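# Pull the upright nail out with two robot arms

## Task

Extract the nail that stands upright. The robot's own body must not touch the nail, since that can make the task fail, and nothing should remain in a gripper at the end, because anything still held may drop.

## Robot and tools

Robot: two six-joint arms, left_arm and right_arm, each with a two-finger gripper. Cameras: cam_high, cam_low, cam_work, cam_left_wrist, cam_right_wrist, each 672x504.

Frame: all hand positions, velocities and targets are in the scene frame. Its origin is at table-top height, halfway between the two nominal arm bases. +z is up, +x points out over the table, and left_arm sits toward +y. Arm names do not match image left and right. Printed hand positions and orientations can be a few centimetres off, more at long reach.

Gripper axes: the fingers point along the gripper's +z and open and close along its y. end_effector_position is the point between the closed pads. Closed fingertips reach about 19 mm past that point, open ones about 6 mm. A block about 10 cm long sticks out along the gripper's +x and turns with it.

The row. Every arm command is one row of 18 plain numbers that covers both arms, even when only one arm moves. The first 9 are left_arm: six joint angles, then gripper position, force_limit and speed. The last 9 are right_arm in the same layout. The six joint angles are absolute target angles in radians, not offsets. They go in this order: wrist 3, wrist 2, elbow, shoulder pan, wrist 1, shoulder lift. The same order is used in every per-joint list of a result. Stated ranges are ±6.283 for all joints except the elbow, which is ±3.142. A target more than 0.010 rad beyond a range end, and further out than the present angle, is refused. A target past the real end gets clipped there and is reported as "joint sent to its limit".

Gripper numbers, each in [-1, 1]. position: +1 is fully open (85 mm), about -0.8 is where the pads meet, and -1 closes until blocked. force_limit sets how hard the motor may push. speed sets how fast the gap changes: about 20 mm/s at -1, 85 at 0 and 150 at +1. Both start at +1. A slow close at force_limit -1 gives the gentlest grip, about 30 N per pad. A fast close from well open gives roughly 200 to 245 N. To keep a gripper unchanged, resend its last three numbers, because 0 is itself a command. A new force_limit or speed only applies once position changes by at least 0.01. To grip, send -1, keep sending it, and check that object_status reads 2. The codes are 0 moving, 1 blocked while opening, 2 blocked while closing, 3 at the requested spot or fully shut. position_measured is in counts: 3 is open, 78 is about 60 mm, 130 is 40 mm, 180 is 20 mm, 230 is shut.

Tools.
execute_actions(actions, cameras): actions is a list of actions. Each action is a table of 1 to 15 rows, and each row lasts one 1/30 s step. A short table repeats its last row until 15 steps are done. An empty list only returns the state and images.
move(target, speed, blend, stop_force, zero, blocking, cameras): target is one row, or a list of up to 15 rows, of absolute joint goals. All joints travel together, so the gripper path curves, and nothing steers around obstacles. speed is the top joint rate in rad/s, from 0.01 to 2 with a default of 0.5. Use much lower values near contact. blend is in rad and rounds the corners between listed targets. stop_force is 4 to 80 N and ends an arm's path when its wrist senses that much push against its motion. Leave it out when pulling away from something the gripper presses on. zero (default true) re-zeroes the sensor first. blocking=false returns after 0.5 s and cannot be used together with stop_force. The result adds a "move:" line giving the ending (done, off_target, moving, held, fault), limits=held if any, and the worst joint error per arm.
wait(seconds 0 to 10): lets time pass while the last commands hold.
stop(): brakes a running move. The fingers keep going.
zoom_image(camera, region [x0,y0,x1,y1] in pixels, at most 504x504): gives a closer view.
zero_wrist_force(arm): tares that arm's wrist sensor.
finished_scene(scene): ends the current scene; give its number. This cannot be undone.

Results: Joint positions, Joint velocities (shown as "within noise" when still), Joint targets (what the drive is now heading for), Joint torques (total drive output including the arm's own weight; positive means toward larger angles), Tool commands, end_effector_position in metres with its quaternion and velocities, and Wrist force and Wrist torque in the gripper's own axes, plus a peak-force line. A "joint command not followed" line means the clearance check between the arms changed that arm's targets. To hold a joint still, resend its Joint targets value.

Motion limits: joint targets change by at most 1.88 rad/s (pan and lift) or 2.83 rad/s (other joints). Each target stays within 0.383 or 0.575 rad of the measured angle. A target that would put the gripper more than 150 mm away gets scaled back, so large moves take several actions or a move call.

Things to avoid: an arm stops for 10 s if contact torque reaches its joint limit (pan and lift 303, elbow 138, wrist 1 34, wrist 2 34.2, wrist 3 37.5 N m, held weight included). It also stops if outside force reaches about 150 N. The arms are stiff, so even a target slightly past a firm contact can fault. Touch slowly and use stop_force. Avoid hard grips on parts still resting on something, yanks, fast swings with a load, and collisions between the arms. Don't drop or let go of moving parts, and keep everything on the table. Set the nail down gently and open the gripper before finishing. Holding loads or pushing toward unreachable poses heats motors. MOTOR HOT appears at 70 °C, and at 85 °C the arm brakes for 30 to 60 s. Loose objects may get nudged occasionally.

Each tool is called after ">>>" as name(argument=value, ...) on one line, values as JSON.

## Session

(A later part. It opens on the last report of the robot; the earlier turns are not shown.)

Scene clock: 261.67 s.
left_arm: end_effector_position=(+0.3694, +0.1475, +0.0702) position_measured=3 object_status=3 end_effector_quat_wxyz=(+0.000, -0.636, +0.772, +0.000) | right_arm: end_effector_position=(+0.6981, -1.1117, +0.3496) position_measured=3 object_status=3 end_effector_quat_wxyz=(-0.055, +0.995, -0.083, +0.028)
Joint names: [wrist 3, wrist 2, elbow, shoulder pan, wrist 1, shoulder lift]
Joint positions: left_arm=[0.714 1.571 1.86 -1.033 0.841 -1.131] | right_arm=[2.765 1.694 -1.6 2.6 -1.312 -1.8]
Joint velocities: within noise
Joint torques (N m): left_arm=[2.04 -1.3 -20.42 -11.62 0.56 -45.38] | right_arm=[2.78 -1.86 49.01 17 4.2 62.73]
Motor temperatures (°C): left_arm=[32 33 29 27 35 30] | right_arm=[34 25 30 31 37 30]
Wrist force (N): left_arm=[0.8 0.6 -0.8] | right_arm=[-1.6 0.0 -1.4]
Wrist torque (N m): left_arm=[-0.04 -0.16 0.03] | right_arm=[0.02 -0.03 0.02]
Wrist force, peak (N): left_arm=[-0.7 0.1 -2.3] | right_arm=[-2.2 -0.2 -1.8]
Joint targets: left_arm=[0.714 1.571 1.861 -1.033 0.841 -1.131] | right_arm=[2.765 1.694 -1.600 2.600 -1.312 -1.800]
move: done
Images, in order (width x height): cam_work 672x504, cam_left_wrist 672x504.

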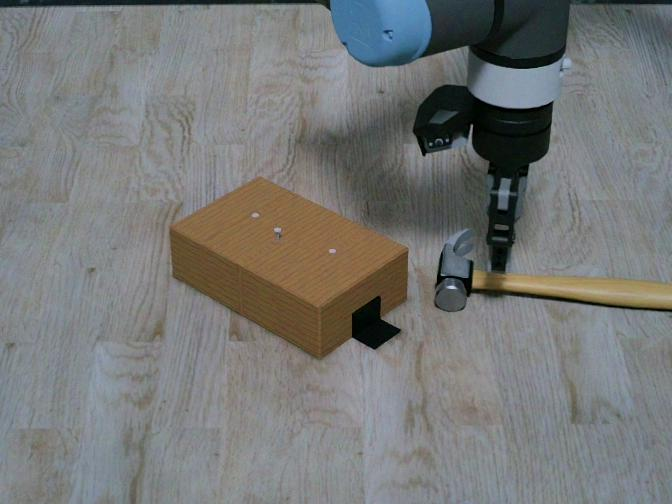

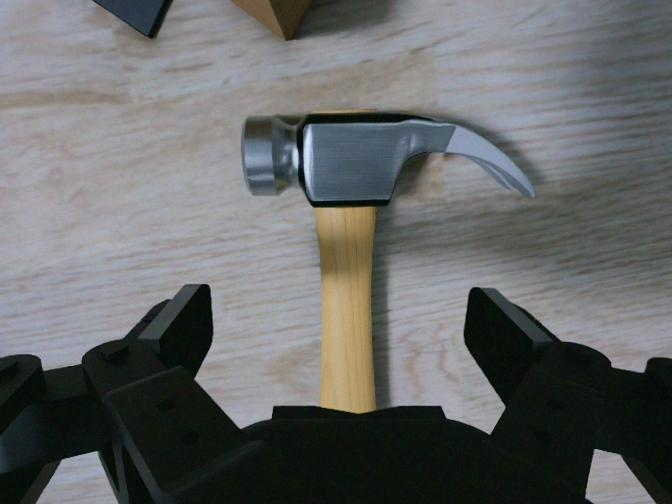

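>>> move(target=[0.7081, 1.5708, 1.8834, -1.0389, 0.7810, -1.0935, 1, 1, 1, 2.765, 1.694, -1.6, 2.6, -1.312, -1.8, 1, 1, 1], speed=0.1, cameras=[])

>>> move(target=[0.7081, 1.5708, 1.8893, -1.0389, 0.7566, -1.0750, 1, 1, 1, 2.765, 1.694, -1.6, 2.6, -1.312, -1.8, 1, 1, 1], speed=0.03, stop_force=4, cameras=["cam_low"])

>>> zoom_image(camera="cam_low", region=[320, 110, 500, 210])

Scene clock: 263.33 s.
left_arm: end_effector_position=(+0.3655, +0.1479, +0.0351) position_measured=3 object_status=3 end_effector_quat_wxyz=(+0.000, -0.635, +0.772, +0.000) | right_arm: end_effector_position=(+0.6981, -1.1117, +0.3496) position_measured=3 object_status=3 end_effector_quat_wxyz=(-0.055, +0.995, -0.083, +0.028)
Joint names: [wrist 3, wrist 2, elbow, shoulder pan, wrist 1, shoulder lift]
Joint positions: left_arm=[0.708 1.571 1.883 -1.039 0.781 -1.094] | right_arm=[2.765 1.694 -1.6 2.6 -1.312 -1.8]
Joint velocities: within noise
Joint torques (N m): left_arm=[-0.88 -1.23 -19.85 -9.94 0.67 -48.88] | right_arm=[2.95 -1.5 49.14 15.41 4.1 63.66]
Motor temperatures (°C): left_arm=[32 33 29 27 35 30] | right_arm=[34 25 30 31 37 30]
Wrist force (N): left_arm=[0.6 0.3 -1.0] | right_arm=[-2.1 -0.3 -1.4]
Wrist torque (N m): left_arm=[-0.10 -0.15 0.05] | right_arm=[-0.03 0.06 0.02]
Wrist force, peak (N): left_arm=[0.7 0.7 -1.8] | right_arm=[-2.1 -0.3 -1.4]
Joint targets: left_arm=[0.708 1.571 1.883 -1.039 0.781 -1.093] | right_arm=[2.765 1.694 -1.600 2.600 -1.312 -1.800]
move: done
No camera images: "cameras" was empty.

Scene clock: 264.97 s.
left_arm: end_effector_position=(+0.3655, +0.1479, +0.0201) position_measured=3 object_status=3 end_effector_quat_wxyz=(+0.000, -0.635, +0.772, +0.000) | right_arm: end_effector_position=(+0.6981, -1.1117, +0.3496) position_measured=3 object_status=3 end_effector_quat_wxyz=(-0.055, +0.995, -0.083, +0.028)
Joint names: [wrist 3, wrist 2, elbow, shoulder pan, wrist 1, shoulder lift]
Joint positions: left_arm=[0.708 1.571 1.889 -1.039 0.757 -1.075] | right_arm=[2.765 1.694 -1.6 2.6 -1.312 -1.8]
Joint velocities: within noise
Joint torques (N m): left_arm=[-1.3 -0.9 -20.08 -7.95 1.31 -49.8] | right_arm=[2.59 -1.68 48.7 16.35 4.06 63.59]
Motor temperatures (°C): left_arm=[32 33 29 27 35 30] | right_arm=[34 25 30 31 37 30]
Wrist force (N): left_arm=[0.7 0.3 -1.2] | right_arm=[-1.7 -0.6 -1.6]
Wrist torque (N m): left_arm=[-0.10 -0.14 0.04] | right_arm=[-0.09 -0.02 0.02]
Wrist force, peak (N): left_arm=[0.6 0.7 -1.3] | right_arm=[-1.8 -0.4 -1.8]
Joint targets: left_arm=[0.708 1.571 1.889 -1.039 0.757 -1.075] | right_arm=[2.765 1.694 -1.600 2.600 -1.312 -1.800]
move: done
Images, in order (width x height): cam_low 672x504.

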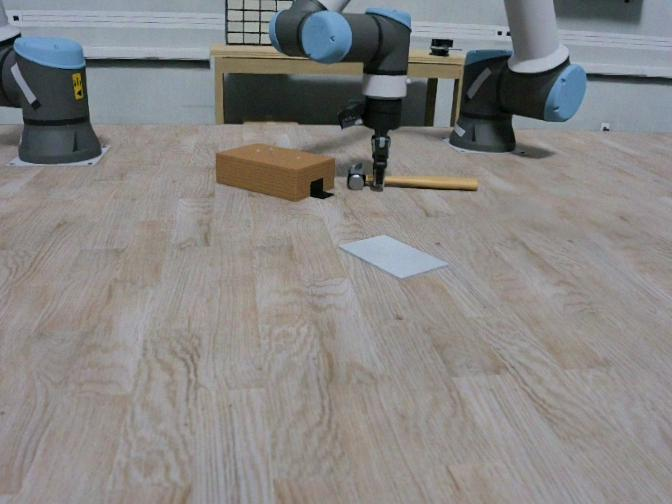

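Scaled by 2.800 from the camera's 672x504 image, which has a finer 960x720 frame.

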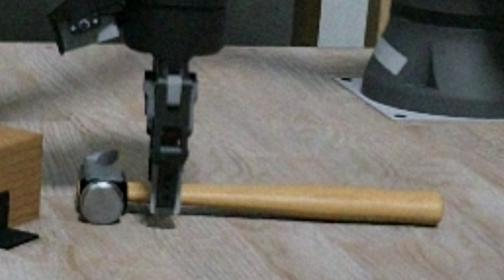

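>>> execute_actions(actions=[], cameras=["cam_left_wrist","cam_work"])

Scene clock: 267.13 s.
left_arm: end_effector_position=(+0.3655, +0.1479, +0.0201) position_measured=3 object_status=3 end_effector_quat_wxyz=(+0.000, -0.635, +0.772, +0.000) | right_arm: end_effector_position=(+0.6981, -1.1117, +0.3496) position_measured=3 object_status=3 end_effector_quat_wxyz=(-0.055, +0.995, -0.083, +0.028)
Joint names: [wrist 3, wrist 2, elbow, shoulder pan, wrist 1, shoulder lift]
Joint positions: left_arm=[0.708 1.571 1.889 -1.039 0.757 -1.075] | right_arm=[2.765 1.694 -1.6 2.6 -1.312 -1.8]
Joint velocities: within noise
Joint torques (N m): left_arm=[-1.03 -1.16 -26.97 -7.61 2.3 -50.7] | right_arm=[2.73 -1.56 49.04 16.97 4.04 62.9]
Motor temperatures (°C): left_arm=[32 33 29 27 35 30] | right_arm=[34 25 30 31 37 30]
Wrist force (N): left_arm=[0.5 0.3 -1.1] | right_arm=[-1.7 0.1 -1.7]
Wrist torque (N m): left_arm=[-0.10 -0.11 0.04] | right_arm=[0.03 0.00 0.02]
Wrist force, peak (N): left_arm=[1.0 0.3 -1.4] | right_arm=[-2.0 -0.4 -1.6]
Joint targets: left_arm=[0.708 1.571 1.889 -1.039 0.757 -1.075] | right_arm=[2.765 1.694 -1.600 2.600 -1.312 -1.800]
Tool commands: left_gripper/position=+1.0 left_gripper/force_limit=+1.0 left_gripper/speed=+1.0 right_gripper/position=+1.0 right_gripper/force_limit=+1.0 right_gripper/speed=+1.0
Images, in order (width x height): cam_work 672x504, cam_left_wrist 672x504.

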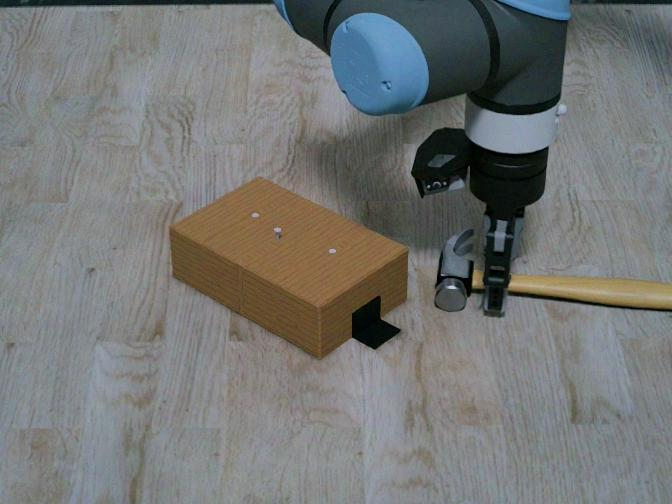

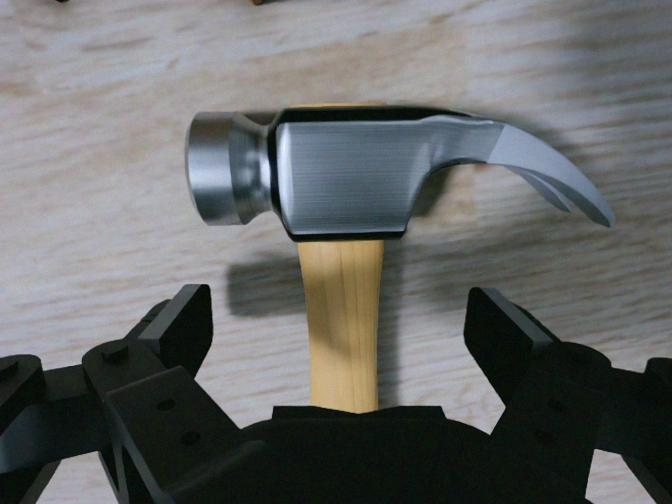

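>>> move(target=[0.7081,1.5708,1.8893,-1.0389,0.7566,-1.0750,-1,0,-1,2.765,1.694,-1.6,2.6,-1.312,-1.8,1,1,1], cameras=["cam_left_wrist"])

Scene clock: 272.47 s.
left_arm: end_effector_position=(+0.3655, +0.1478, +0.0201) position_measured=174 object_status=0 end_effector_quat_wxyz=(+0.000, -0.635, +0.772, +0.000) | right_arm: end_effector_position=(+0.6981, -1.1117, +0.3496) position_measured=3 object_status=3 end_effector_quat_wxyz=(-0.055, +0.995, -0.083, +0.028)
Joint names: [wrist 3, wrist 2, elbow, shoulder pan, wrist 1, shoulder lift]
Joint positions: left_arm=[0.708 1.571 1.889 -1.039 0.757 -1.075] | right_arm=[2.765 1.694 -1.6 2.6 -1.312 -1.8]
Joint velocities: within noise
Joint torques (N m): left_arm=[-1.02 -1.53 3.5 1.05 -2.38 -39.31] | right_arm=[2.82 -1.55 49.43 16.55 3.89 62.74]
Motor temperatures (°C): left_arm=[32 33 29 27 35 30] | right_arm=[34 25 30 31 37 30]
Wrist force (N): left_arm=[7.3 -6.8 -64.1] | right_arm=[-1.6 0.0 -1.3]
Wrist torque (N m): left_arm=[0.18 0.00 -0.13] | right_arm=[0.02 -0.02 0.03]
Wrist force, peak (N): left_arm=[6.8 -5.5 -67.1] | right_arm=[-2.2 -0.2 -1.5]
Joint targets: left_arm=[0.708 1.571 1.889 -1.039 0.757 -1.075] | right_arm=[2.765 1.694 -1.600 2.600 -1.312 -1.800]
move: done
Images, in order (width x height): cam_left_wrist 672x504.

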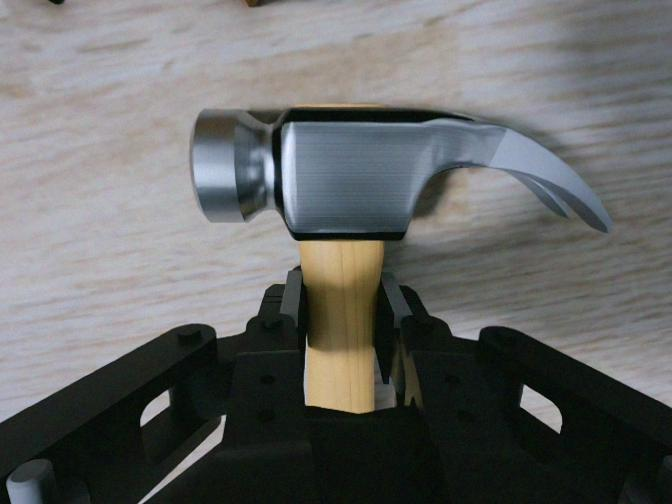

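>>> move(target=[0.7081,1.5708,1.8880,-1.0389,0.7632,-1.0804,-1,0,-1,2.765,1.694,-1.6,2.6,-1.312,-1.8,1,1,1], cameras=["cam_left_wrist"], speed=0.05)

>>> wait(seconds=0.5, cameras=["cam_work"])

Scene clock: 273.80 s.
left_arm: end_effector_position=(+0.3654, +0.1480, +0.0241) position_measured=174 object_status=2 end_effector_quat_wxyz=(+0.000, -0.635, +0.772, +0.000) | right_arm: end_effector_position=(+0.6981, -1.1117, +0.3496) position_measured=3 object_status=3 end_effector_quat_wxyz=(-0.055, +0.995, -0.083, +0.028)
Joint names: [wrist 3, wrist 2, elbow, shoulder pan, wrist 1, shoulder lift]
Joint positions: left_arm=[0.708 1.571 1.888 -1.039 0.763 -1.08] | right_arm=[2.765 1.694 -1.6 2.6 -1.312 -1.8]
Joint velocities: within noise
Joint torques (N m): left_arm=[-0.6 -0.67 -35.13 4.51 10.05 -81.64] | right_arm=[2.53 -1.54 49.64 16.77 3.91 64.33]
Motor temperatures (°C): left_arm=[32 33 29 27 35 30] | right_arm=[34 25 30 31 37 30]
Wrist force (N): left_arm=[0.5 0.5 4.5] | right_arm=[-1.6 0.0 -1.3]
Wrist torque (N m): left_arm=[-0.06 -0.25 0.04] | right_arm=[0.00 -0.04 0.02]
Wrist force, peak (N): left_arm=[10.2 -7.9 -71.5] | right_arm=[-1.9 0.3 -1.7]
Joint targets: left_arm=[0.708 1.571 1.888 -1.039 0.763 -1.080] | right_arm=[2.765 1.694 -1.600 2.600 -1.312 -1.800]
move: done
Images, in order (width x height): cam_left_wrist 672x504.

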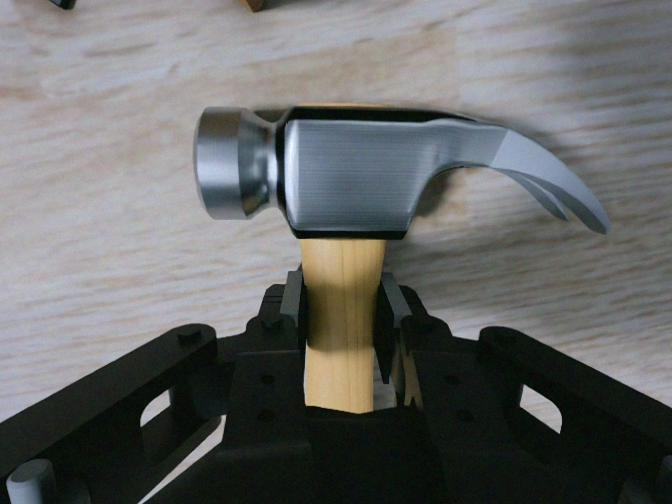

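Scene clock: 274.30 s.
left_arm: end_effector_position=(+0.3654, +0.1480, +0.0242) position_measured=174 object_status=2 end_effector_quat_wxyz=(+0.000, -0.635, +0.772, +0.000) | right_arm: end_effector_position=(+0.6981, -1.1117, +0.3496) position_measured=3 object_status=3 end_effector_quat_wxyz=(-0.055, +0.995, -0.083, +0.028)
Joint names: [wrist 3, wrist 2, elbow, shoulder pan, wrist 1, shoulder lift]
Joint positions: left_arm=[0.708 1.571 1.888 -1.039 0.763 -1.08] | right_arm=[2.765 1.694 -1.6 2.6 -1.312 -1.8]
Joint velocities: within noise
Joint torques (N m): left_arm=[-0.67 -1.19 -35.1 5.31 9.15 -84.17] | right_arm=[2.58 -1.5 49.68 17.02 3.86 63.1]
Motor temperatures (°C): left_arm=[32 33 29 27 35 30] | right_arm=[34 25 30 31 37 30]
Wrist force (N): left_arm=[0.6 0.4 4.2] | right_arm=[-1.6 0.2 -1.4]
Wrist torque (N m): left_arm=[-0.08 -0.26 0.05] | right_arm=[0.04 -0.04 0.03]
Wrist force, peak (N): left_arm=[0.6 0.4 4.4] | right_arm=[-2.0 0.0 -1.6]
Joint targets: left_arm=[0.708 1.571 1.888 -1.039 0.763 -1.080] | right_arm=[2.765 1.694 -1.600 2.600 -1.312 -1.800]
Tool commands: left_gripper/position=-1.0 left_gripper/force_limit=+0.0 left_gripper/speed=-1.0 right_gripper/position=+1.0 right_gripper/force_limit=+1.0 right_gripper/speed=+1.0
wait: 0.50 s; at rest by 0.17 s
Images, in order (width x height): cam_work 672x504.

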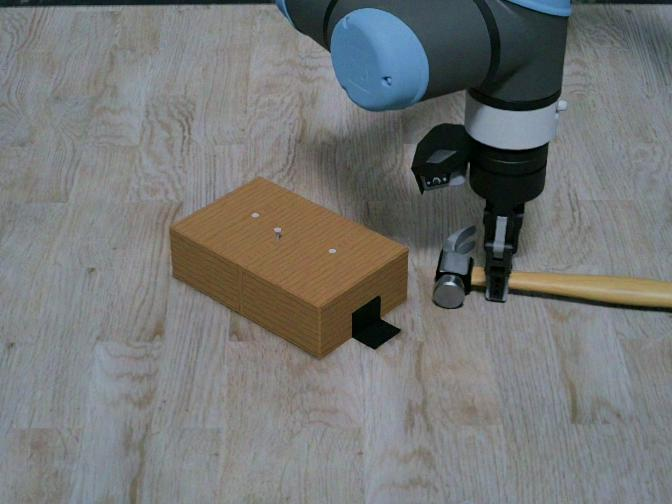

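>>> move(target=[[0.7081,1.5708,1.8677,-1.0389,0.8383,-1.1352,-1,0,-1,2.765,1.694,-1.6,2.6,-1.312,-1.8,1,1,1],[3.1416,1.5708,1.8677,-0.682,0.8383,-1.1352,-1,0,-1,2.765,1.694,-1.6,2.6,-1.312,-1.8,1,1,1]], speed=[0.1,0.5], cameras=["cam_left_wrist","cam_high"])

Scene clock: 281.30 s.
left_arm: end_effector_position=(+0.4798, +0.3235, +0.0700) position_measured=174 object_status=2 end_effector_quat_wxyz=(+0.000, +0.343, +0.939, +0.000) | right_arm: end_effector_position=(+0.6981, -1.1117, +0.3496) position_measured=3 object_status=3 end_effector_quat_wxyz=(-0.055, +0.995, -0.083, +0.028)
Joint names: [wrist 3, wrist 2, elbow, shoulder pan, wrist 1, shoulder lift]
Joint positions: left_arm=[3.141 1.571 1.868 -0.682 0.838 -1.135] | right_arm=[2.765 1.694 -1.6 2.6 -1.312 -1.8]
Joint velocities: within noise
Joint torques (N m): left_arm=[1.98 -0.5 -28.43 13.14 8.12 -79.47] | right_arm=[2.68 -1.63 50.04 15.84 3.52 63.21]
Motor temperatures (°C): left_arm=[32 33 29 27 35 30] | right_arm=[34 25 30 31 37 30]
Wrist force (N): left_arm=[1.0 0.8 4.6] | right_arm=[-1.5 -0.3 -1.5]
Wrist torque (N m): left_arm=[-0.01 -0.34 0.05] | right_arm=[-0.03 -0.04 0.02]
Wrist force, peak (N): left_arm=[0.6 0.7 5.2] | right_arm=[-2.1 -0.1 -1.6]
Joint targets: left_arm=[3.142 1.571 1.868 -0.682 0.838 -1.135] | right_arm=[2.765 1.694 -1.600 2.600 -1.312 -1.800]
move: done
Images, in order (width x height): cam_high 672x504, cam_left_wrist 672x504.

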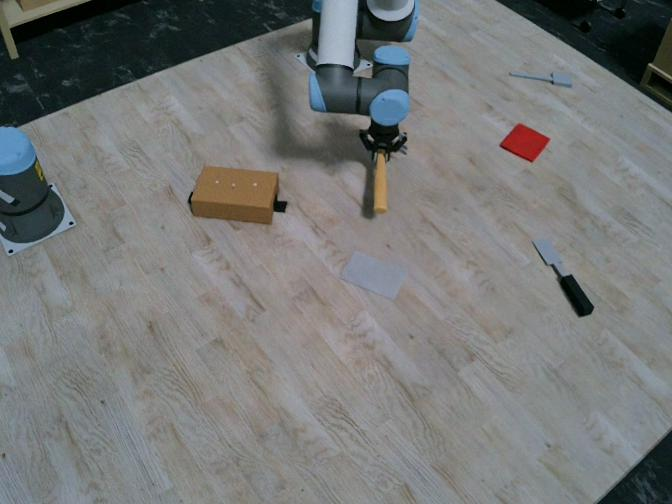

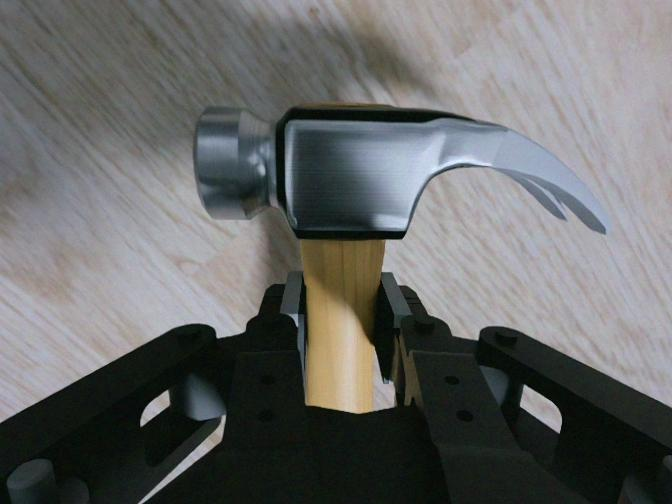

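>>> move(target=[[3.1416,1.5708,1.8867,-0.682,0.7680,-1.0842,-1,0,-1,2.765,1.694,-1.6,2.6,-1.312,-1.8,1,1,1],[3.1416,1.5708,1.8895,-0.682,0.7579,-1.0766,-1,0,-1,2.765,1.694,-1.6,2.6,-1.312,-1.8,1,1,1]], speed=[0.06,0.01], stop_force=4, cameras=[])

Scene clock: 284.57 s.
left_arm: end_effector_position=(+0.4798, +0.3235, +0.0213) position_measured=174 object_status=2 end_effector_quat_wxyz=(+0.000, +0.343, +0.939, +0.000) | right_arm: end_effector_position=(+0.6981, -1.1117, +0.3496) position_measured=3 object_status=3 end_effector_quat_wxyz=(-0.055, +0.995, -0.083, +0.028)
Joint names: [wrist 3, wrist 2, elbow, shoulder pan, wrist 1, shoulder lift]
Joint positions: left_arm=[3.142 1.571 1.889 -0.682 0.758 -1.077] | right_arm=[2.765 1.694 -1.6 2.6 -1.312 -1.8]
Joint velocities: within noise
Joint torques (N m): left_arm=[1.93 -0.98 -26.39 13.56 8.68 -76.75] | right_arm=[2.43 -1.55 50.73 16.79 3.65 63.9]
Motor temperatures (°C): left_arm=[32 33 29 27 35 30] | right_arm=[34 25 30 31 37 30]
Wrist force (N): left_arm=[-1.4 0.8 -0.6] | right_arm=[-2.0 0.0 -1.1]
Wrist torque (N m): left_arm=[0.08 -0.09 0.03] | right_arm=[0.02 0.03 0.03]
Wrist force, peak (N): left_arm=[0.6 0.7 5.2] | right_arm=[-2.0 0.1 -1.7]
Joint targets: left_arm=[3.142 1.571 1.889 -0.682 0.758 -1.077] | right_arm=[2.765 1.694 -1.600 2.600 -1.312 -1.800]
move: contact (left_arm); path passed 1 of 2 targets
No camera images: "cameras" was empty.

>>> move(target=[[3.1416,1.5708,1.8892,-0.682,0.7588,-1.0772,1,1,-1,2.765,1.694,-1.6,2.6,-1.312,-1.8,1,1,1]], speed=0.05, cameras=[])

>>> move(target=[[3.1416,1.5708,1.8508,-0.682,0.8883,-1.1684,1,1,-1,2.765,1.694,-1.6,2.6,-1.312,-1.8,1,1,1],[3.1416,1.5708,1.5218,-0.682,0.9803,-0.9312,1,1,-1,2.765,1.694,-1.6,2.6,-1.312,-1.8,1,1,1]], speed=[0.3,0.4], cameras=["cam_left_wrist"])

Scene clock: 292.17 s.
left_arm: end_effector_position=(+0.4798, +0.3235, +0.0216) position_measured=3 object_status=0 end_effector_quat_wxyz=(+0.000, +0.343, +0.939, +0.000) | right_arm: end_effector_position=(+0.6981, -1.1117, +0.3496) position_measured=3 object_status=3 end_effector_quat_wxyz=(-0.055, +0.995, -0.083, +0.028)
Joint names: [wrist 3, wrist 2, elbow, shoulder pan, wrist 1, shoulder lift]
Joint positions: left_arm=[3.142 1.571 1.889 -0.682 0.759 -1.077] | right_arm=[2.765 1.694 -1.6 2.6 -1.312 -1.8]
Joint velocities: within noise
Joint torques (N m): left_arm=[1.18 -0.06 -26.64 6.81 7.09 -79.44] | right_arm=[2.43 -1.46 50.62 16.77 3.61 63.17]
Motor temperatures (°C): left_arm=[32 32 29 27 35 30] | right_arm=[34 25 30 31 37 30]
Wrist force (N): left_arm=[0.4 0.8 -0.8] | right_arm=[-1.8 -0.2 -1.6]
Wrist torque (N m): left_arm=[-0.03 -0.14 0.05] | right_arm=[-0.03 0.00 0.02]
Wrist force, peak (N): left_arm=[1.0 1.1 1.9] | right_arm=[-1.9 0.1 -1.8]
Joint targets: left_arm=[3.142 1.571 1.889 -0.682 0.759 -1.077] | right_arm=[2.765 1.694 -1.600 2.600 -1.312 -1.800]
move: done
No camera images: "cameras" was empty.

Scene clock: 294.00 s.
left_arm: end_effector_position=(+0.5998, +0.2225, +0.0701) position_measured=3 object_status=3 end_effector_quat_wxyz=(+0.000, +0.343, +0.939, +0.000) | right_arm: end_effector_position=(+0.6981, -1.1117, +0.3496) position_measured=3 object_status=3 end_effector_quat_wxyz=(-0.055, +0.995, -0.083, +0.028)
Joint names: [wrist 3, wrist 2, elbow, shoulder pan, wrist 1, shoulder lift]
Joint positions: left_arm=[3.142 1.571 1.522 -0.682 0.98 -0.931] | right_arm=[2.765 1.694 -1.6 2.6 -1.312 -1.8]
Joint velocities: within noise
Joint torques (N m): left_arm=[1.74 -0.43 -40.49 5.12 9.23 -67.22] | right_arm=[2.25 -1.62 50.85 16.34 3.53 64.48]
Motor temperatures (°C): left_arm=[32 32 29 27 35 30] | right_arm=[34 25 30 31 37 30]
Wrist force (N): left_arm=[0.1 0.6 -0.6] | right_arm=[-1.6 -0.6 -1.4]
Wrist torque (N m): left_arm=[0.00 -0.06 0.03] | right_arm=[-0.08 -0.03 0.02]
Wrist force, peak (N): left_arm=[2.9 0.8 -2.7] | right_arm=[-2.0 -0.2 -1.3]
Joint targets: left_arm=[3.142 1.571 1.522 -0.682 0.980 -0.931] | right_arm=[2.765 1.694 -1.600 2.600 -1.312 -1.800]
move: done
Images, in order (width x height): cam_left_wrist 672x504.

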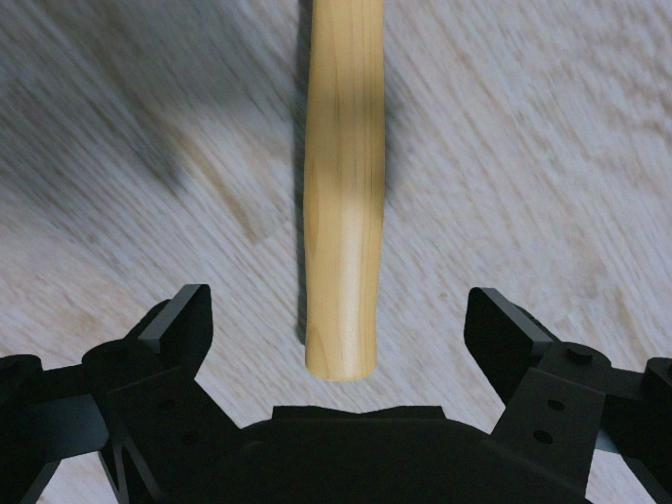

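>>> move(target=[[3.167,1.5708,1.5469,-0.6787,0.9453,-0.9214,1,1,-1,2.765,1.694,-1.6,2.6,-1.312,-1.8,1,1,1],[3.167,1.5708,1.5578,-0.6787,0.9074,-0.8944,1,1,-1,2.765,1.694,-1.6,2.6,-1.312,-1.8,1,1,1]], speed=[0.1,0.04], stop_force=6, cameras=["cam_left_wrist"])

Scene clock: 297.80 s.
left_arm: end_effector_position=(+0.5959, +0.2289, +0.0226) position_measured=3 object_status=3 end_effector_quat_wxyz=(+0.000, +0.353, +0.936, +0.000) | right_arm: end_effector_position=(+0.6981, -1.1117, +0.3496) position_measured=3 object_status=3 end_effector_quat_wxyz=(-0.055, +0.995, -0.083, +0.028)
Joint names: [wrist 3, wrist 2, elbow, shoulder pan, wrist 1, shoulder lift]
Joint positions: left_arm=[3.167 1.571 1.558 -0.679 0.907 -0.894] | right_arm=[2.765 1.694 -1.6 2.6 -1.312 -1.8]
Joint velocities: within noise
Joint torques (N m): left_arm=[1.98 -0.05 -24.38 10.48 1.18 -67.33] | right_arm=[2.09 -1.5 50.65 16.26 3.41 64.86]
Motor temperatures (°C): left_arm=[32 32 29 27 35 30] | right_arm=[34 25 30 31 37 30]
Wrist force (N): left_arm=[0.4 0.6 -0.7] | right_arm=[-1.6 -0.1 -1.6]
Wrist torque (N m): left_arm=[-0.05 -0.16 0.06] | right_arm=[0.01 -0.03 0.03]
Wrist force, peak (N): left_arm=[0.0 0.2 -1.5] | right_arm=[-2.2 -0.1 -1.5]
Joint targets: left_arm=[3.167 1.571 1.558 -0.679 0.907 -0.894] | right_arm=[2.765 1.694 -1.600 2.600 -1.312 -1.800]
move: done
Images, in order (width x height): cam_left_wrist 672x504.

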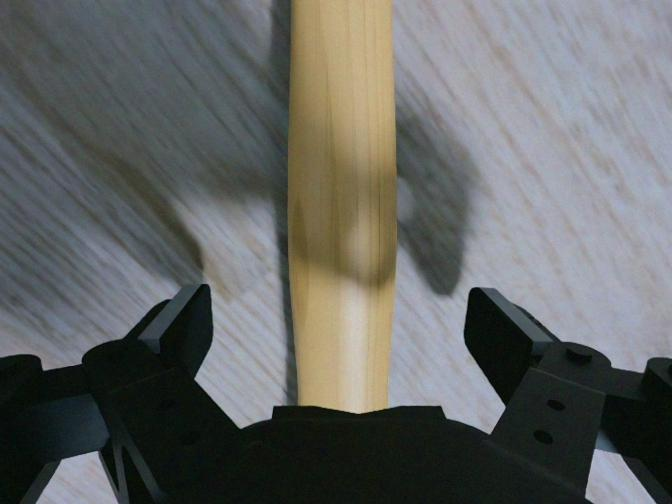

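>>> move(target=[3.167,1.5708,1.5578,-0.6787,0.9074,-0.8944,-1,1,-1,2.765,1.694,-1.6,2.6,-1.312,-1.8,1,1,1], cameras=["cam_left_wrist"])

Scene clock: 301.30 s.
left_arm: end_effector_position=(+0.5960, +0.2289, +0.0226) position_measured=148 object_status=0 end_effector_quat_wxyz=(+0.000, +0.353, +0.936, +0.000) | right_arm: end_effector_position=(+0.6981, -1.1117, +0.3496) position_measured=3 object_status=3 end_effector_quat_wxyz=(-0.055, +0.995, -0.083, +0.028)
Joint names: [wrist 3, wrist 2, elbow, shoulder pan, wrist 1, shoulder lift]
Joint positions: left_arm=[3.167 1.571 1.558 -0.679 0.907 -0.894] | right_arm=[2.765 1.694 -1.6 2.6 -1.312 -1.8]
Joint velocities: within noise
Joint torques (N m): left_arm=[1.62 -0.09 -27.43 10.24 2.61 -67.98] | right_arm=[2.12 -1.34 51.43 16.3 3.51 63.31]
Motor temperatures (°C): left_arm=[32 32 29 27 35 30] | right_arm=[34 25 30 31 37 30]
Wrist force (N): left_arm=[0.6 2.5 -26.9] | right_arm=[-1.6 -0.2 -1.5]
Wrist torque (N m): left_arm=[-0.08 -0.11 -0.56] | right_arm=[-0.02 -0.03 0.02]
Wrist force, peak (N): left_arm=[0.6 3.0 -28.2] | right_arm=[-2.1 -0.3 -1.6]
Joint targets: left_arm=[3.167 1.571 1.558 -0.679 0.907 -0.894] | right_arm=[2.765 1.694 -1.600 2.600 -1.312 -1.800]
move: done
Images, in order (width x height): cam_left_wrist 672x504.

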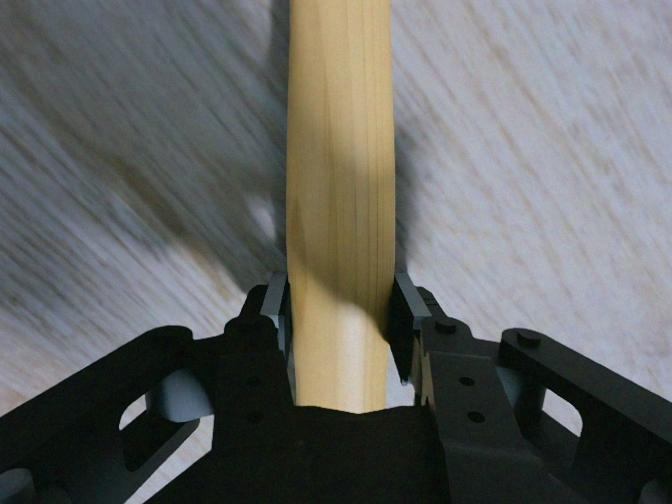

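>>> move(target=[3.167,1.5708,1.55695,-0.6787,0.9108,-0.8969,-1,1,-1,2.765,1.694,-1.6,2.6,-1.312,-1.8,1,1,1], cameras=["cam_left_wrist"], speed=0.02)

Scene clock: 303.77 s.
left_arm: end_effector_position=(+0.5959, +0.2289, +0.0250) position_measured=148 object_status=2 end_effector_quat_wxyz=(+0.000, +0.353, +0.936, +0.000) | right_arm: end_effector_position=(+0.6981, -1.1117, +0.3496) position_measured=3 object_status=3 end_effector_quat_wxyz=(-0.055, +0.995, -0.083, +0.028)
Joint names: [wrist 3, wrist 2, elbow, shoulder pan, wrist 1, shoulder lift]
Joint positions: left_arm=[3.167 1.571 1.557 -0.679 0.911 -0.897] | right_arm=[2.765 1.694 -1.6 2.6 -1.312 -1.8]
Joint velocities: within noise
Joint torques (N m): left_arm=[1.5 -0.28 -38.88 9.09 9.57 -97.76] | right_arm=[1.93 -1.46 51.39 17.69 3.26 64.03]
Motor temperatures (°C): left_arm=[32 32 29 27 35 30] | right_arm=[34 25 30 31 37 30]
Wrist force (N): left_arm=[1.6 -0.5 0.8] | right_arm=[-1.5 -0.3 -1.1]
Wrist torque (N m): left_arm=[-0.08 -0.26 -0.15] | right_arm=[-0.05 -0.05 0.03]
Wrist force, peak (N): left_arm=[-1.7 2.2 -27.9] | right_arm=[-1.9 -0.1 -1.7]
Joint targets: left_arm=[3.167 1.571 1.557 -0.679 0.911 -0.897] | right_arm=[2.765 1.694 -1.600 2.600 -1.312 -1.800]
move: done
Images, in order (width x height): cam_left_wrist 672x504.

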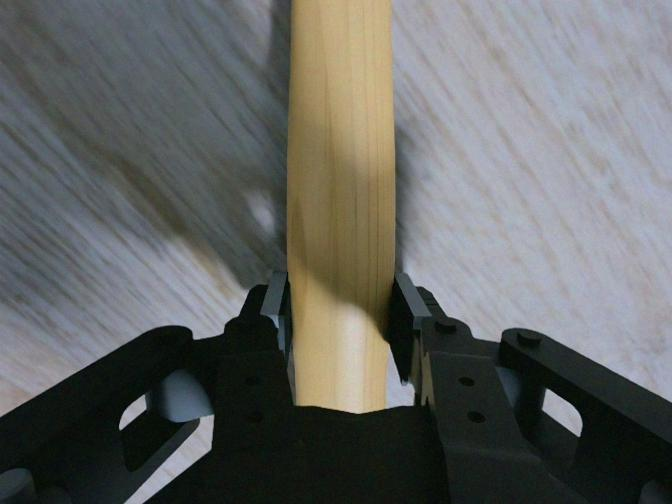

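>>> move(target=[[3.167,1.5708,1.65129,-0.6787,0.76148,-1.01651,-1,1,-1,2.765,1.694,-1.6,2.6,-1.312,-1.8,1,1,1],[3.167,1.5708,1.74208,-0.6787,0.60835,-1.1287,-1,1,-1,2.765,1.694,-1.6,2.6,-1.312,-1.8,1,1,1],[3.167,1.5708,1.83097,-0.6787,0.4479,-1.23167,-1,1,-1,2.765,1.694,-1.6,2.6,-1.312,-1.8,1,1,1],[3.167,1.5708,1.91933,-0.6787,0.27603,-1.3227,-1,1,-1,2.765,1.694,-1.6,2.6,-1.312,-1.8,1,1,1],[3.167,1.5708,2.00818,-0.6787,0.08889,-1.39894,-1,1,-1,2.765,1.694,-1.6,2.6,-1.312,-1.8,1,1,1],[3.167,1.5708,2.0977,-0.6787,-0.11789,-1.45621,-1,1,-1,2.765,1.694,-1.6,2.6,-1.312,-1.8,1,1,1],[3.167,1.5708,2.18683,-0.6787,-0.34917,-1.48859,-1,1,-1,2.765,1.694,-1.6,2.6,-1.312,-1.8,1,1,1],[3.167,1.5708,2.27245,-0.6787,-0.60939,-1.48853,-1,1,-1,2.765,1.694,-1.6,2.6,-1.312,-1.8,1,1,1],[3.167,1.5708,2.3287,-0.6787,-0.83054,-1.49816,-1,1,-1,2.765,1.694,-1.6,2.6,-1.312,-1.8,1,1,1]], cameras=["cam_left_wrist","cam_work"], speed=0.22, blend=0.02)

Scene clock: 312.83 s.
left_arm: end_effector_position=(+0.5958, +0.2290, +0.2499) position_measured=148 object_status=2 end_effector_quat_wxyz=(+0.668, +0.250, +0.662, -0.233) | right_arm: end_effector_position=(+0.6981, -1.1117, +0.3496) position_measured=3 object_status=3 end_effector_quat_wxyz=(-0.055, +0.995, -0.083, +0.028)
Joint names: [wrist 3, wrist 2, elbow, shoulder pan, wrist 1, shoulder lift]
Joint positions: left_arm=[3.167 1.571 2.329 -0.679 -0.83 -1.498] | right_arm=[2.765 1.694 -1.6 2.6 -1.312 -1.8]
Joint velocities: within noise
Joint torques (N m): left_arm=[0.74 0.4 -28.87 -0.09 -8.75 -58] | right_arm=[1.59 -1.28 50.27 15.89 3.33 63.54]
Motor temperatures (°C): left_arm=[32 32 29 27 35 30] | right_arm=[34 25 30 31 37 30]
Wrist force (N): left_arm=[5.4 2.5 -1.2] | right_arm=[-1.8 -0.3 -1.4]
Wrist torque (N m): left_arm=[0.19 -0.12 0.03] | right_arm=[-0.03 0.01 0.03]
Wrist force, peak (N): left_arm=[5.6 2.5 -0.8] | right_arm=[-2.0 -0.3 -1.9]
Joint targets: left_arm=[3.167 1.571 2.329 -0.679 -0.831 -1.498] | right_arm=[2.765 1.694 -1.600 2.600 -1.312 -1.800]
move: done
Images, in order (width x height): cam_work 672x504, cam_left_wrist 672x504.

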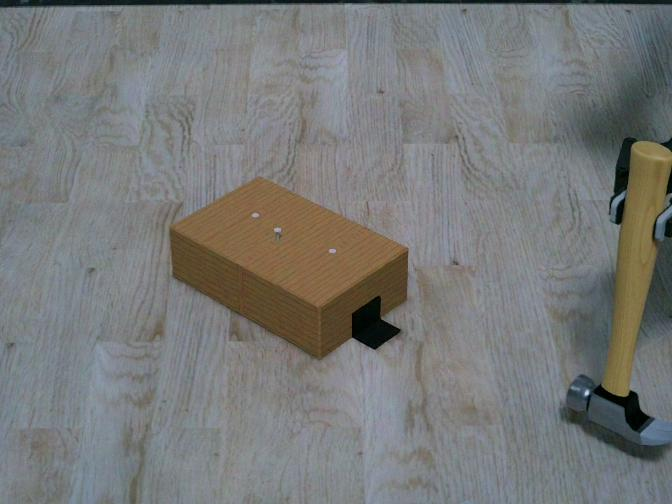

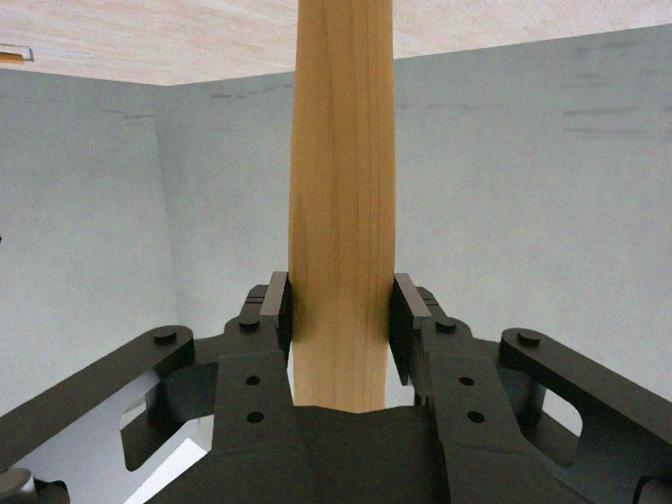

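>>> move(target=[[3.1416,1.5708,2.22778,-0.6787,-0.57682,-1.65096,-1,1,-1,2.765,1.694,-1.6,2.6,-1.312,-1.8,1,1,1],[2.3562,1.69024,2.20581,-1.10174,-0.5789,-1.62691,-1,1,-1,2.765,1.694,-1.6,2.6,-1.312,-1.8,1,1,1],[2.3562,1.69024,2.29648,-1.10174,-0.80168,-1.4948,-1,1,-1,2.765,1.694,-1.6,2.6,-1.312,-1.8,1,1,1]], cameras=["cam_left_wrist","cam_work","cam_low"], speed=[0.15,0.2,0.1], blend=[0.02,0.02,0])

Scene clock: 325.13 s.
left_arm: end_effector_position=(+0.3795, -0.0388, +0.2612) position_measured=148 object_status=2 end_effector_quat_wxyz=(+0.375, +0.159, +0.689, -0.600) | right_arm: end_effector_position=(+0.6981, -1.1117, +0.3496) position_measured=3 object_status=3 end_effector_quat_wxyz=(-0.055, +0.995, -0.083, +0.028)
Joint names: [wrist 3, wrist 2, elbow, shoulder pan, wrist 1, shoulder lift]
Joint positions: left_arm=[2.356 1.69 2.296 -1.102 -0.802 -1.495] | right_arm=[2.765 1.694 -1.6 2.6 -1.312 -1.8]
Joint velocities: within noise
Joint torques (N m): left_arm=[-2.8 -0.59 -29.35 -6.42 -8.73 -24.95] | right_arm=[1.06 -1.48 49.61 14.61 3.1 64.46]
Motor temperatures (°C): left_arm=[32 32 29 27 35 30] | right_arm=[34 25 30 31 37 30]
Wrist force (N): left_arm=[4.2 4.9 -1.4] | right_arm=[-1.7 -0.4 -1.3]
Wrist torque (N m): left_arm=[-0.08 -0.23 0.53] | right_arm=[-0.05 -0.01 0.02]
Wrist force, peak (N): left_arm=[4.9 5.4 -1.6] | right_arm=[-2.0 -0.2 -1.8]
Joint targets: left_arm=[2.356 1.690 2.296 -1.102 -0.802 -1.495] | right_arm=[2.765 1.694 -1.600 2.600 -1.312 -1.800]
move: done
Images, in order (width x height): cam_low 672x504, cam_work 672x504, cam_left_wrist 672x504.

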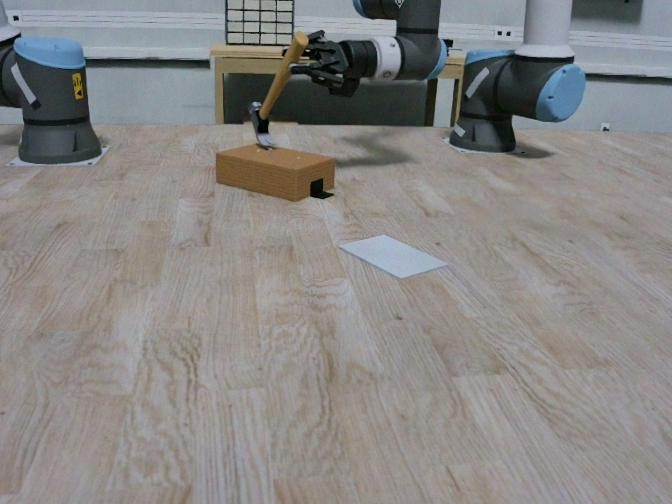

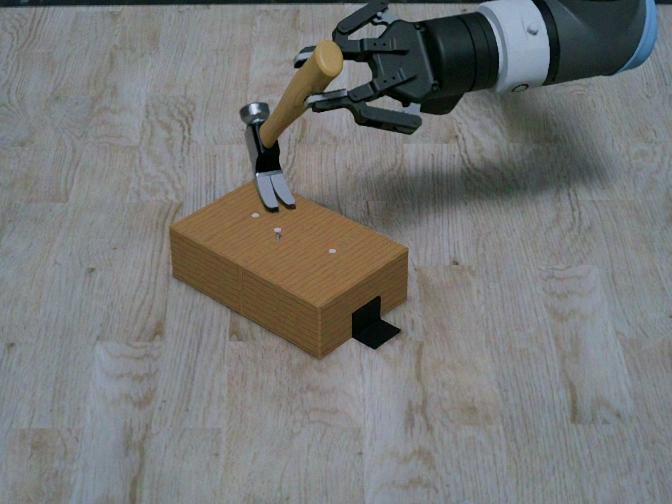

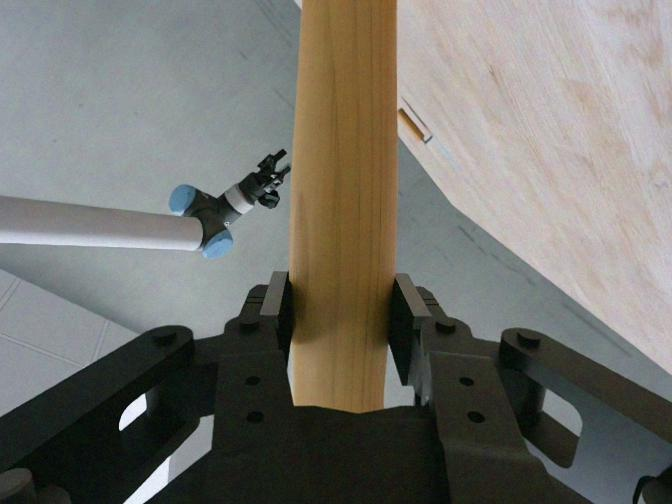

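>>> zoom_image(camera="cam_work", region=[220, 90, 340, 270])

>>> zoom_image(camera="cam_low", region=[215, 80, 345, 210])

Scaled by 2.800 from the camera's 672x504 image, which has a finer 960x720 frame.

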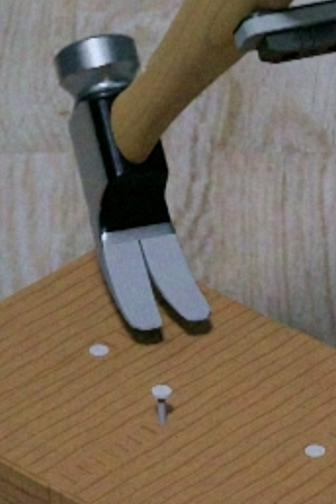

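Scaled by 3.877 from the camera's 672x504 image, which has a finer 960x720 frame.

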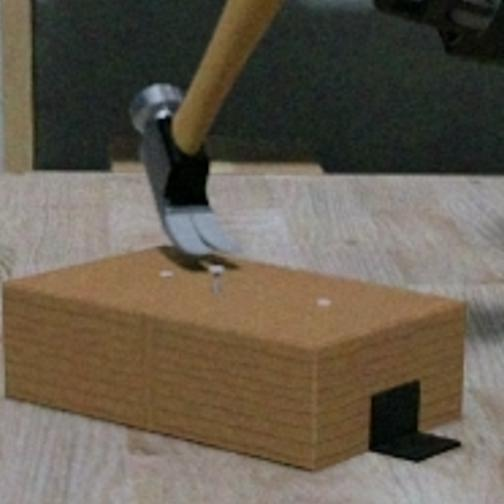

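>>> zoom_image(camera="cam_low", region=[245, 95, 305, 165])

>>> zoom_image(camera="cam_work", region=[240, 160, 310, 250])

Scaled by 7.200 from the camera's 672x504 image, which has a finer 960x720 frame.

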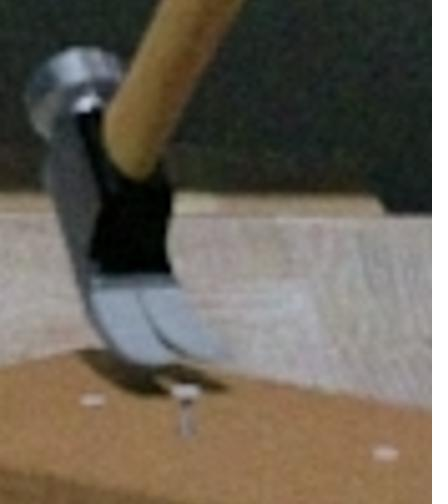

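Scaled by 5.600 from the camera's 672x504 image, which has a finer 960x720 frame.

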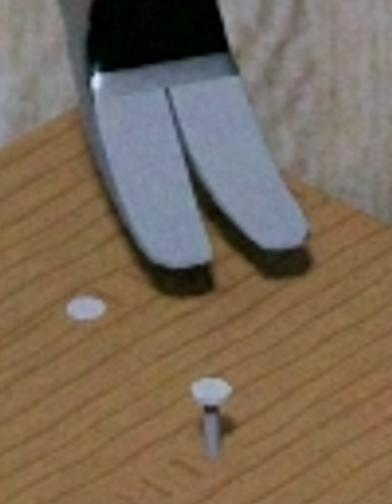

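>>> move(target=[2.3562,1.69024,2.3111,-1.10174,-0.84854,-1.46256,-1,1,-1,2.765,1.694,-1.6,2.6,-1.312,-1.8,1,1,1], cameras=["cam_work","cam_low"], speed=0.015, stop_force=4)

>>> zoom_image(camera="cam_low", region=[245, 95, 305, 165])

>>> zoom_image(camera="cam_work", region=[240, 160, 310, 250])

Scene clock: 330.77 s.
left_arm: end_effector_position=(+0.3795, -0.0389, +0.2514) position_measured=148 object_status=2 end_effector_quat_wxyz=(+0.375, +0.159, +0.689, -0.600) | right_arm: end_effector_position=(+0.6981, -1.1117, +0.3496) position_measured=3 object_status=3 end_effector_quat_wxyz=(-0.055, +0.995, -0.083, +0.028)
Joint names: [wrist 3, wrist 2, elbow, shoulder pan, wrist 1, shoulder lift]
Joint positions: left_arm=[2.356 1.69 2.304 -1.102 -0.824 -1.479] | right_arm=[2.765 1.694 -1.6 2.6 -1.312 -1.8]
Joint velocities: within noise
Joint torques (N m): left_arm=[-2.62 -1.13 -41.87 -10.78 -0.34 -57.35] | right_arm=[1.06 -1.41 48.71 15.39 3.14 63.56]
Motor temperatures (°C): left_arm=[32 32 29 27 35 30] | right_arm=[34 25 30 31 37 30]
Wrist force (N): left_arm=[2.1 3.4 -1.7] | right_arm=[-1.8 0.1 -1.2]
Wrist torque (N m): left_arm=[-0.10 -0.25 0.41] | right_arm=[0.03 0.00 0.03]
Wrist force, peak (N): left_arm=[4.4 5.4 -1.5] | right_arm=[-2.2 -0.2 -1.3]
Joint targets: left_arm=[2.356 1.690 2.304 -1.102 -0.824 -1.479] | right_arm=[2.765 1.694 -1.600 2.600 -1.312 -1.800]
move: contact (left_arm); left_arm: the wrist 1 is farthest, 0.024 rad from its target
Images, in order (width x height): cam_low 672x504, cam_work 672x504.

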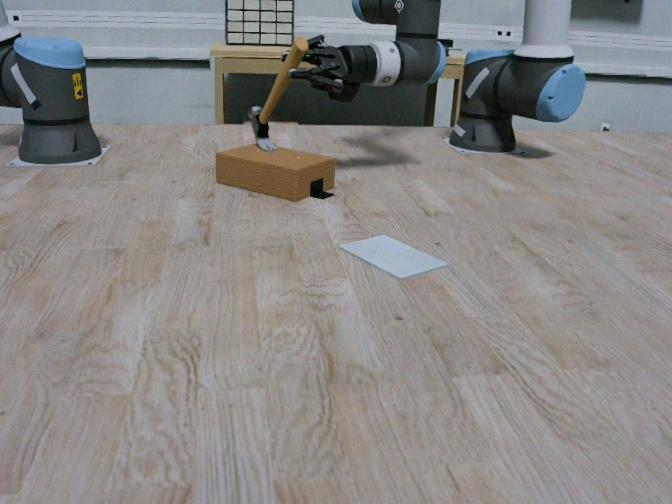

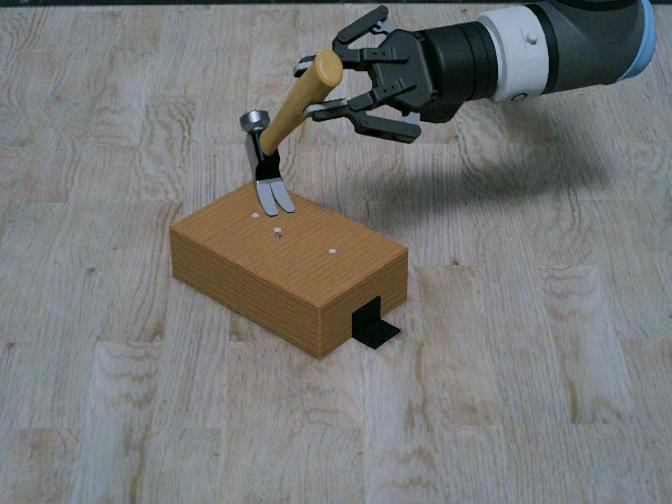

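Scaled by 7.200 from the camera's 672x504 image, which has a finer 960x720 frame.

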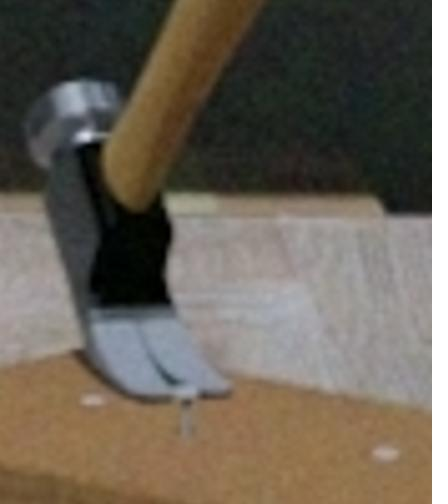

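Scaled by 5.600 from the camera's 672x504 image, which has a finer 960x720 frame.

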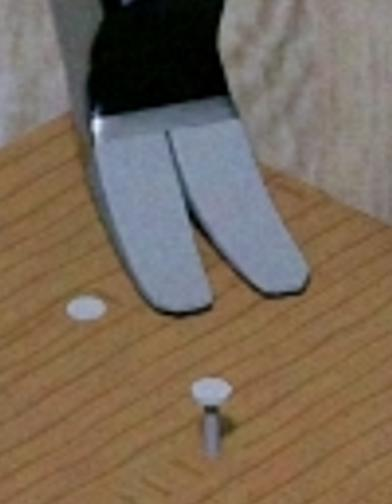

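>>> move(target=[[2.3562,1.69024,2.30003,-1.10174,-0.81264,-1.48739,-1,1,-1,2.765,1.694,-1.6,2.6,-1.312,-1.8,1,1,1],[2.3562,1.73787,2.24588,-1.05411,-0.80497,-1.44091,-1,1,-1,2.765,1.694,-1.6,2.6,-1.312,-1.8,1,1,1]], cameras=["cam_work","cam_low"], speed=[0.03,0.05])

>>> zoom_image(camera="cam_low", region=[245, 95, 305, 165])

>>> zoom_image(camera="cam_work", region=[240, 160, 310, 250])

Scene clock: 334.43 s.
left_arm: end_effector_position=(+0.4095, -0.0494, +0.2564) position_measured=148 object_status=2 end_effector_quat_wxyz=(+0.375, +0.159, +0.689, -0.600) | right_arm: end_effector_position=(+0.6981, -1.1117, +0.3496) position_measured=3 object_status=3 end_effector_quat_wxyz=(-0.055, +0.995, -0.083, +0.028)
Joint names: [wrist 3, wrist 2, elbow, shoulder pan, wrist 1, shoulder lift]
Joint positions: left_arm=[2.356 1.738 2.246 -1.054 -0.805 -1.441] | right_arm=[2.765 1.694 -1.6 2.6 -1.312 -1.8]
Joint velocities: within noise
Joint torques (N m): left_arm=[-1.98 1.26 -44.87 14.52 -0.4 -32.79] | right_arm=[0.82 -1.32 48.44 17.21 3.01 63.59]
Motor temperatures (°C): left_arm=[32 32 29 27 35 30] | right_arm=[34 25 30 31 37 30]
Wrist force (N): left_arm=[3.9 5.5 -1.6] | right_arm=[-1.8 -0.4 -1.8]
Wrist torque (N m): left_arm=[0.08 -0.17 0.46] | right_arm=[-0.05 0.00 0.03]
Wrist force, peak (N): left_arm=[4.6 5.2 -1.9] | right_arm=[-2.3 0.0 -1.4]
Joint targets: left_arm=[2.356 1.738 2.246 -1.054 -0.805 -1.441] | right_arm=[2.765 1.694 -1.600 2.600 -1.312 -1.800]
move: done
Images, in order (width x height): cam_low 672x504, cam_work 672x504.

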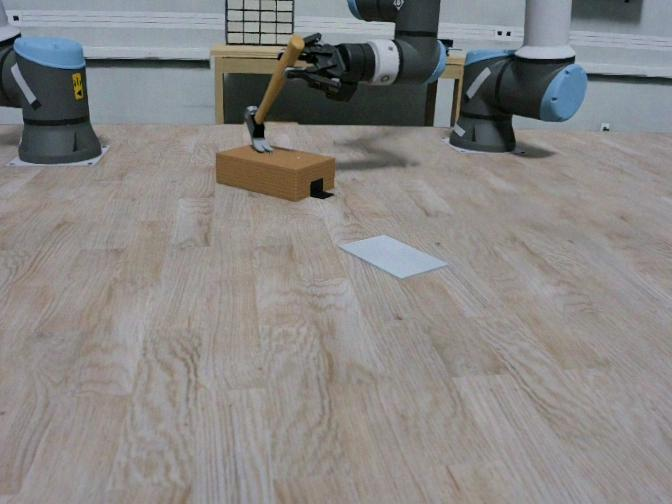

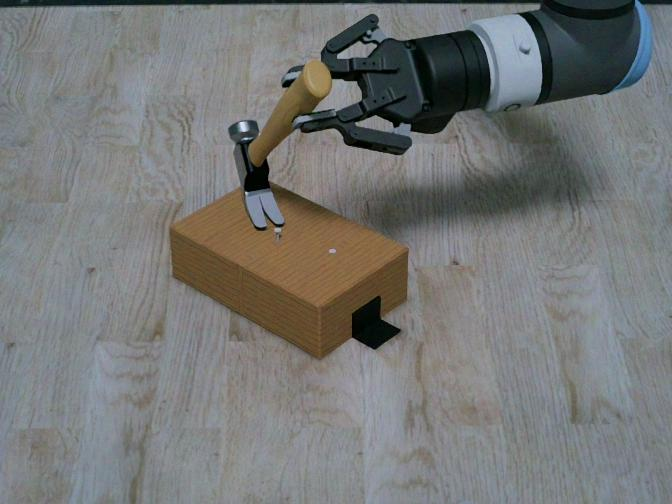

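Scaled by 7.200 from the camera's 672x504 image, which has a finer 960x720 frame.

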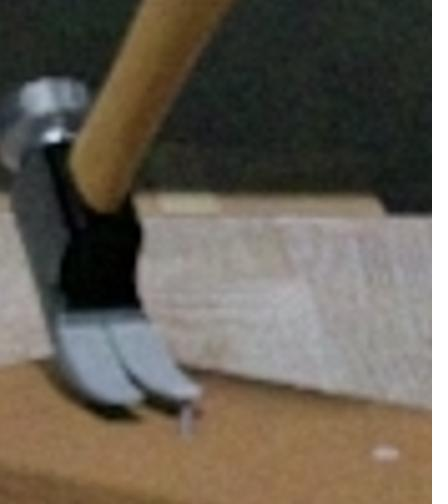

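Scaled by 5.600 from the camera's 672x504 image, which has a finer 960x720 frame.

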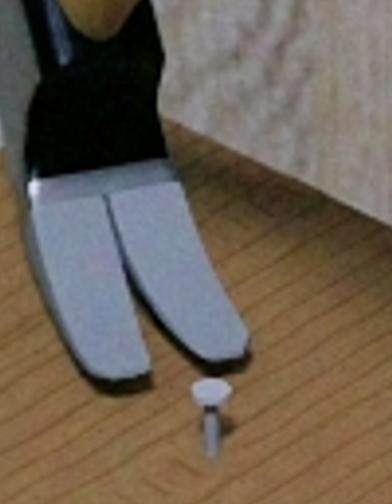

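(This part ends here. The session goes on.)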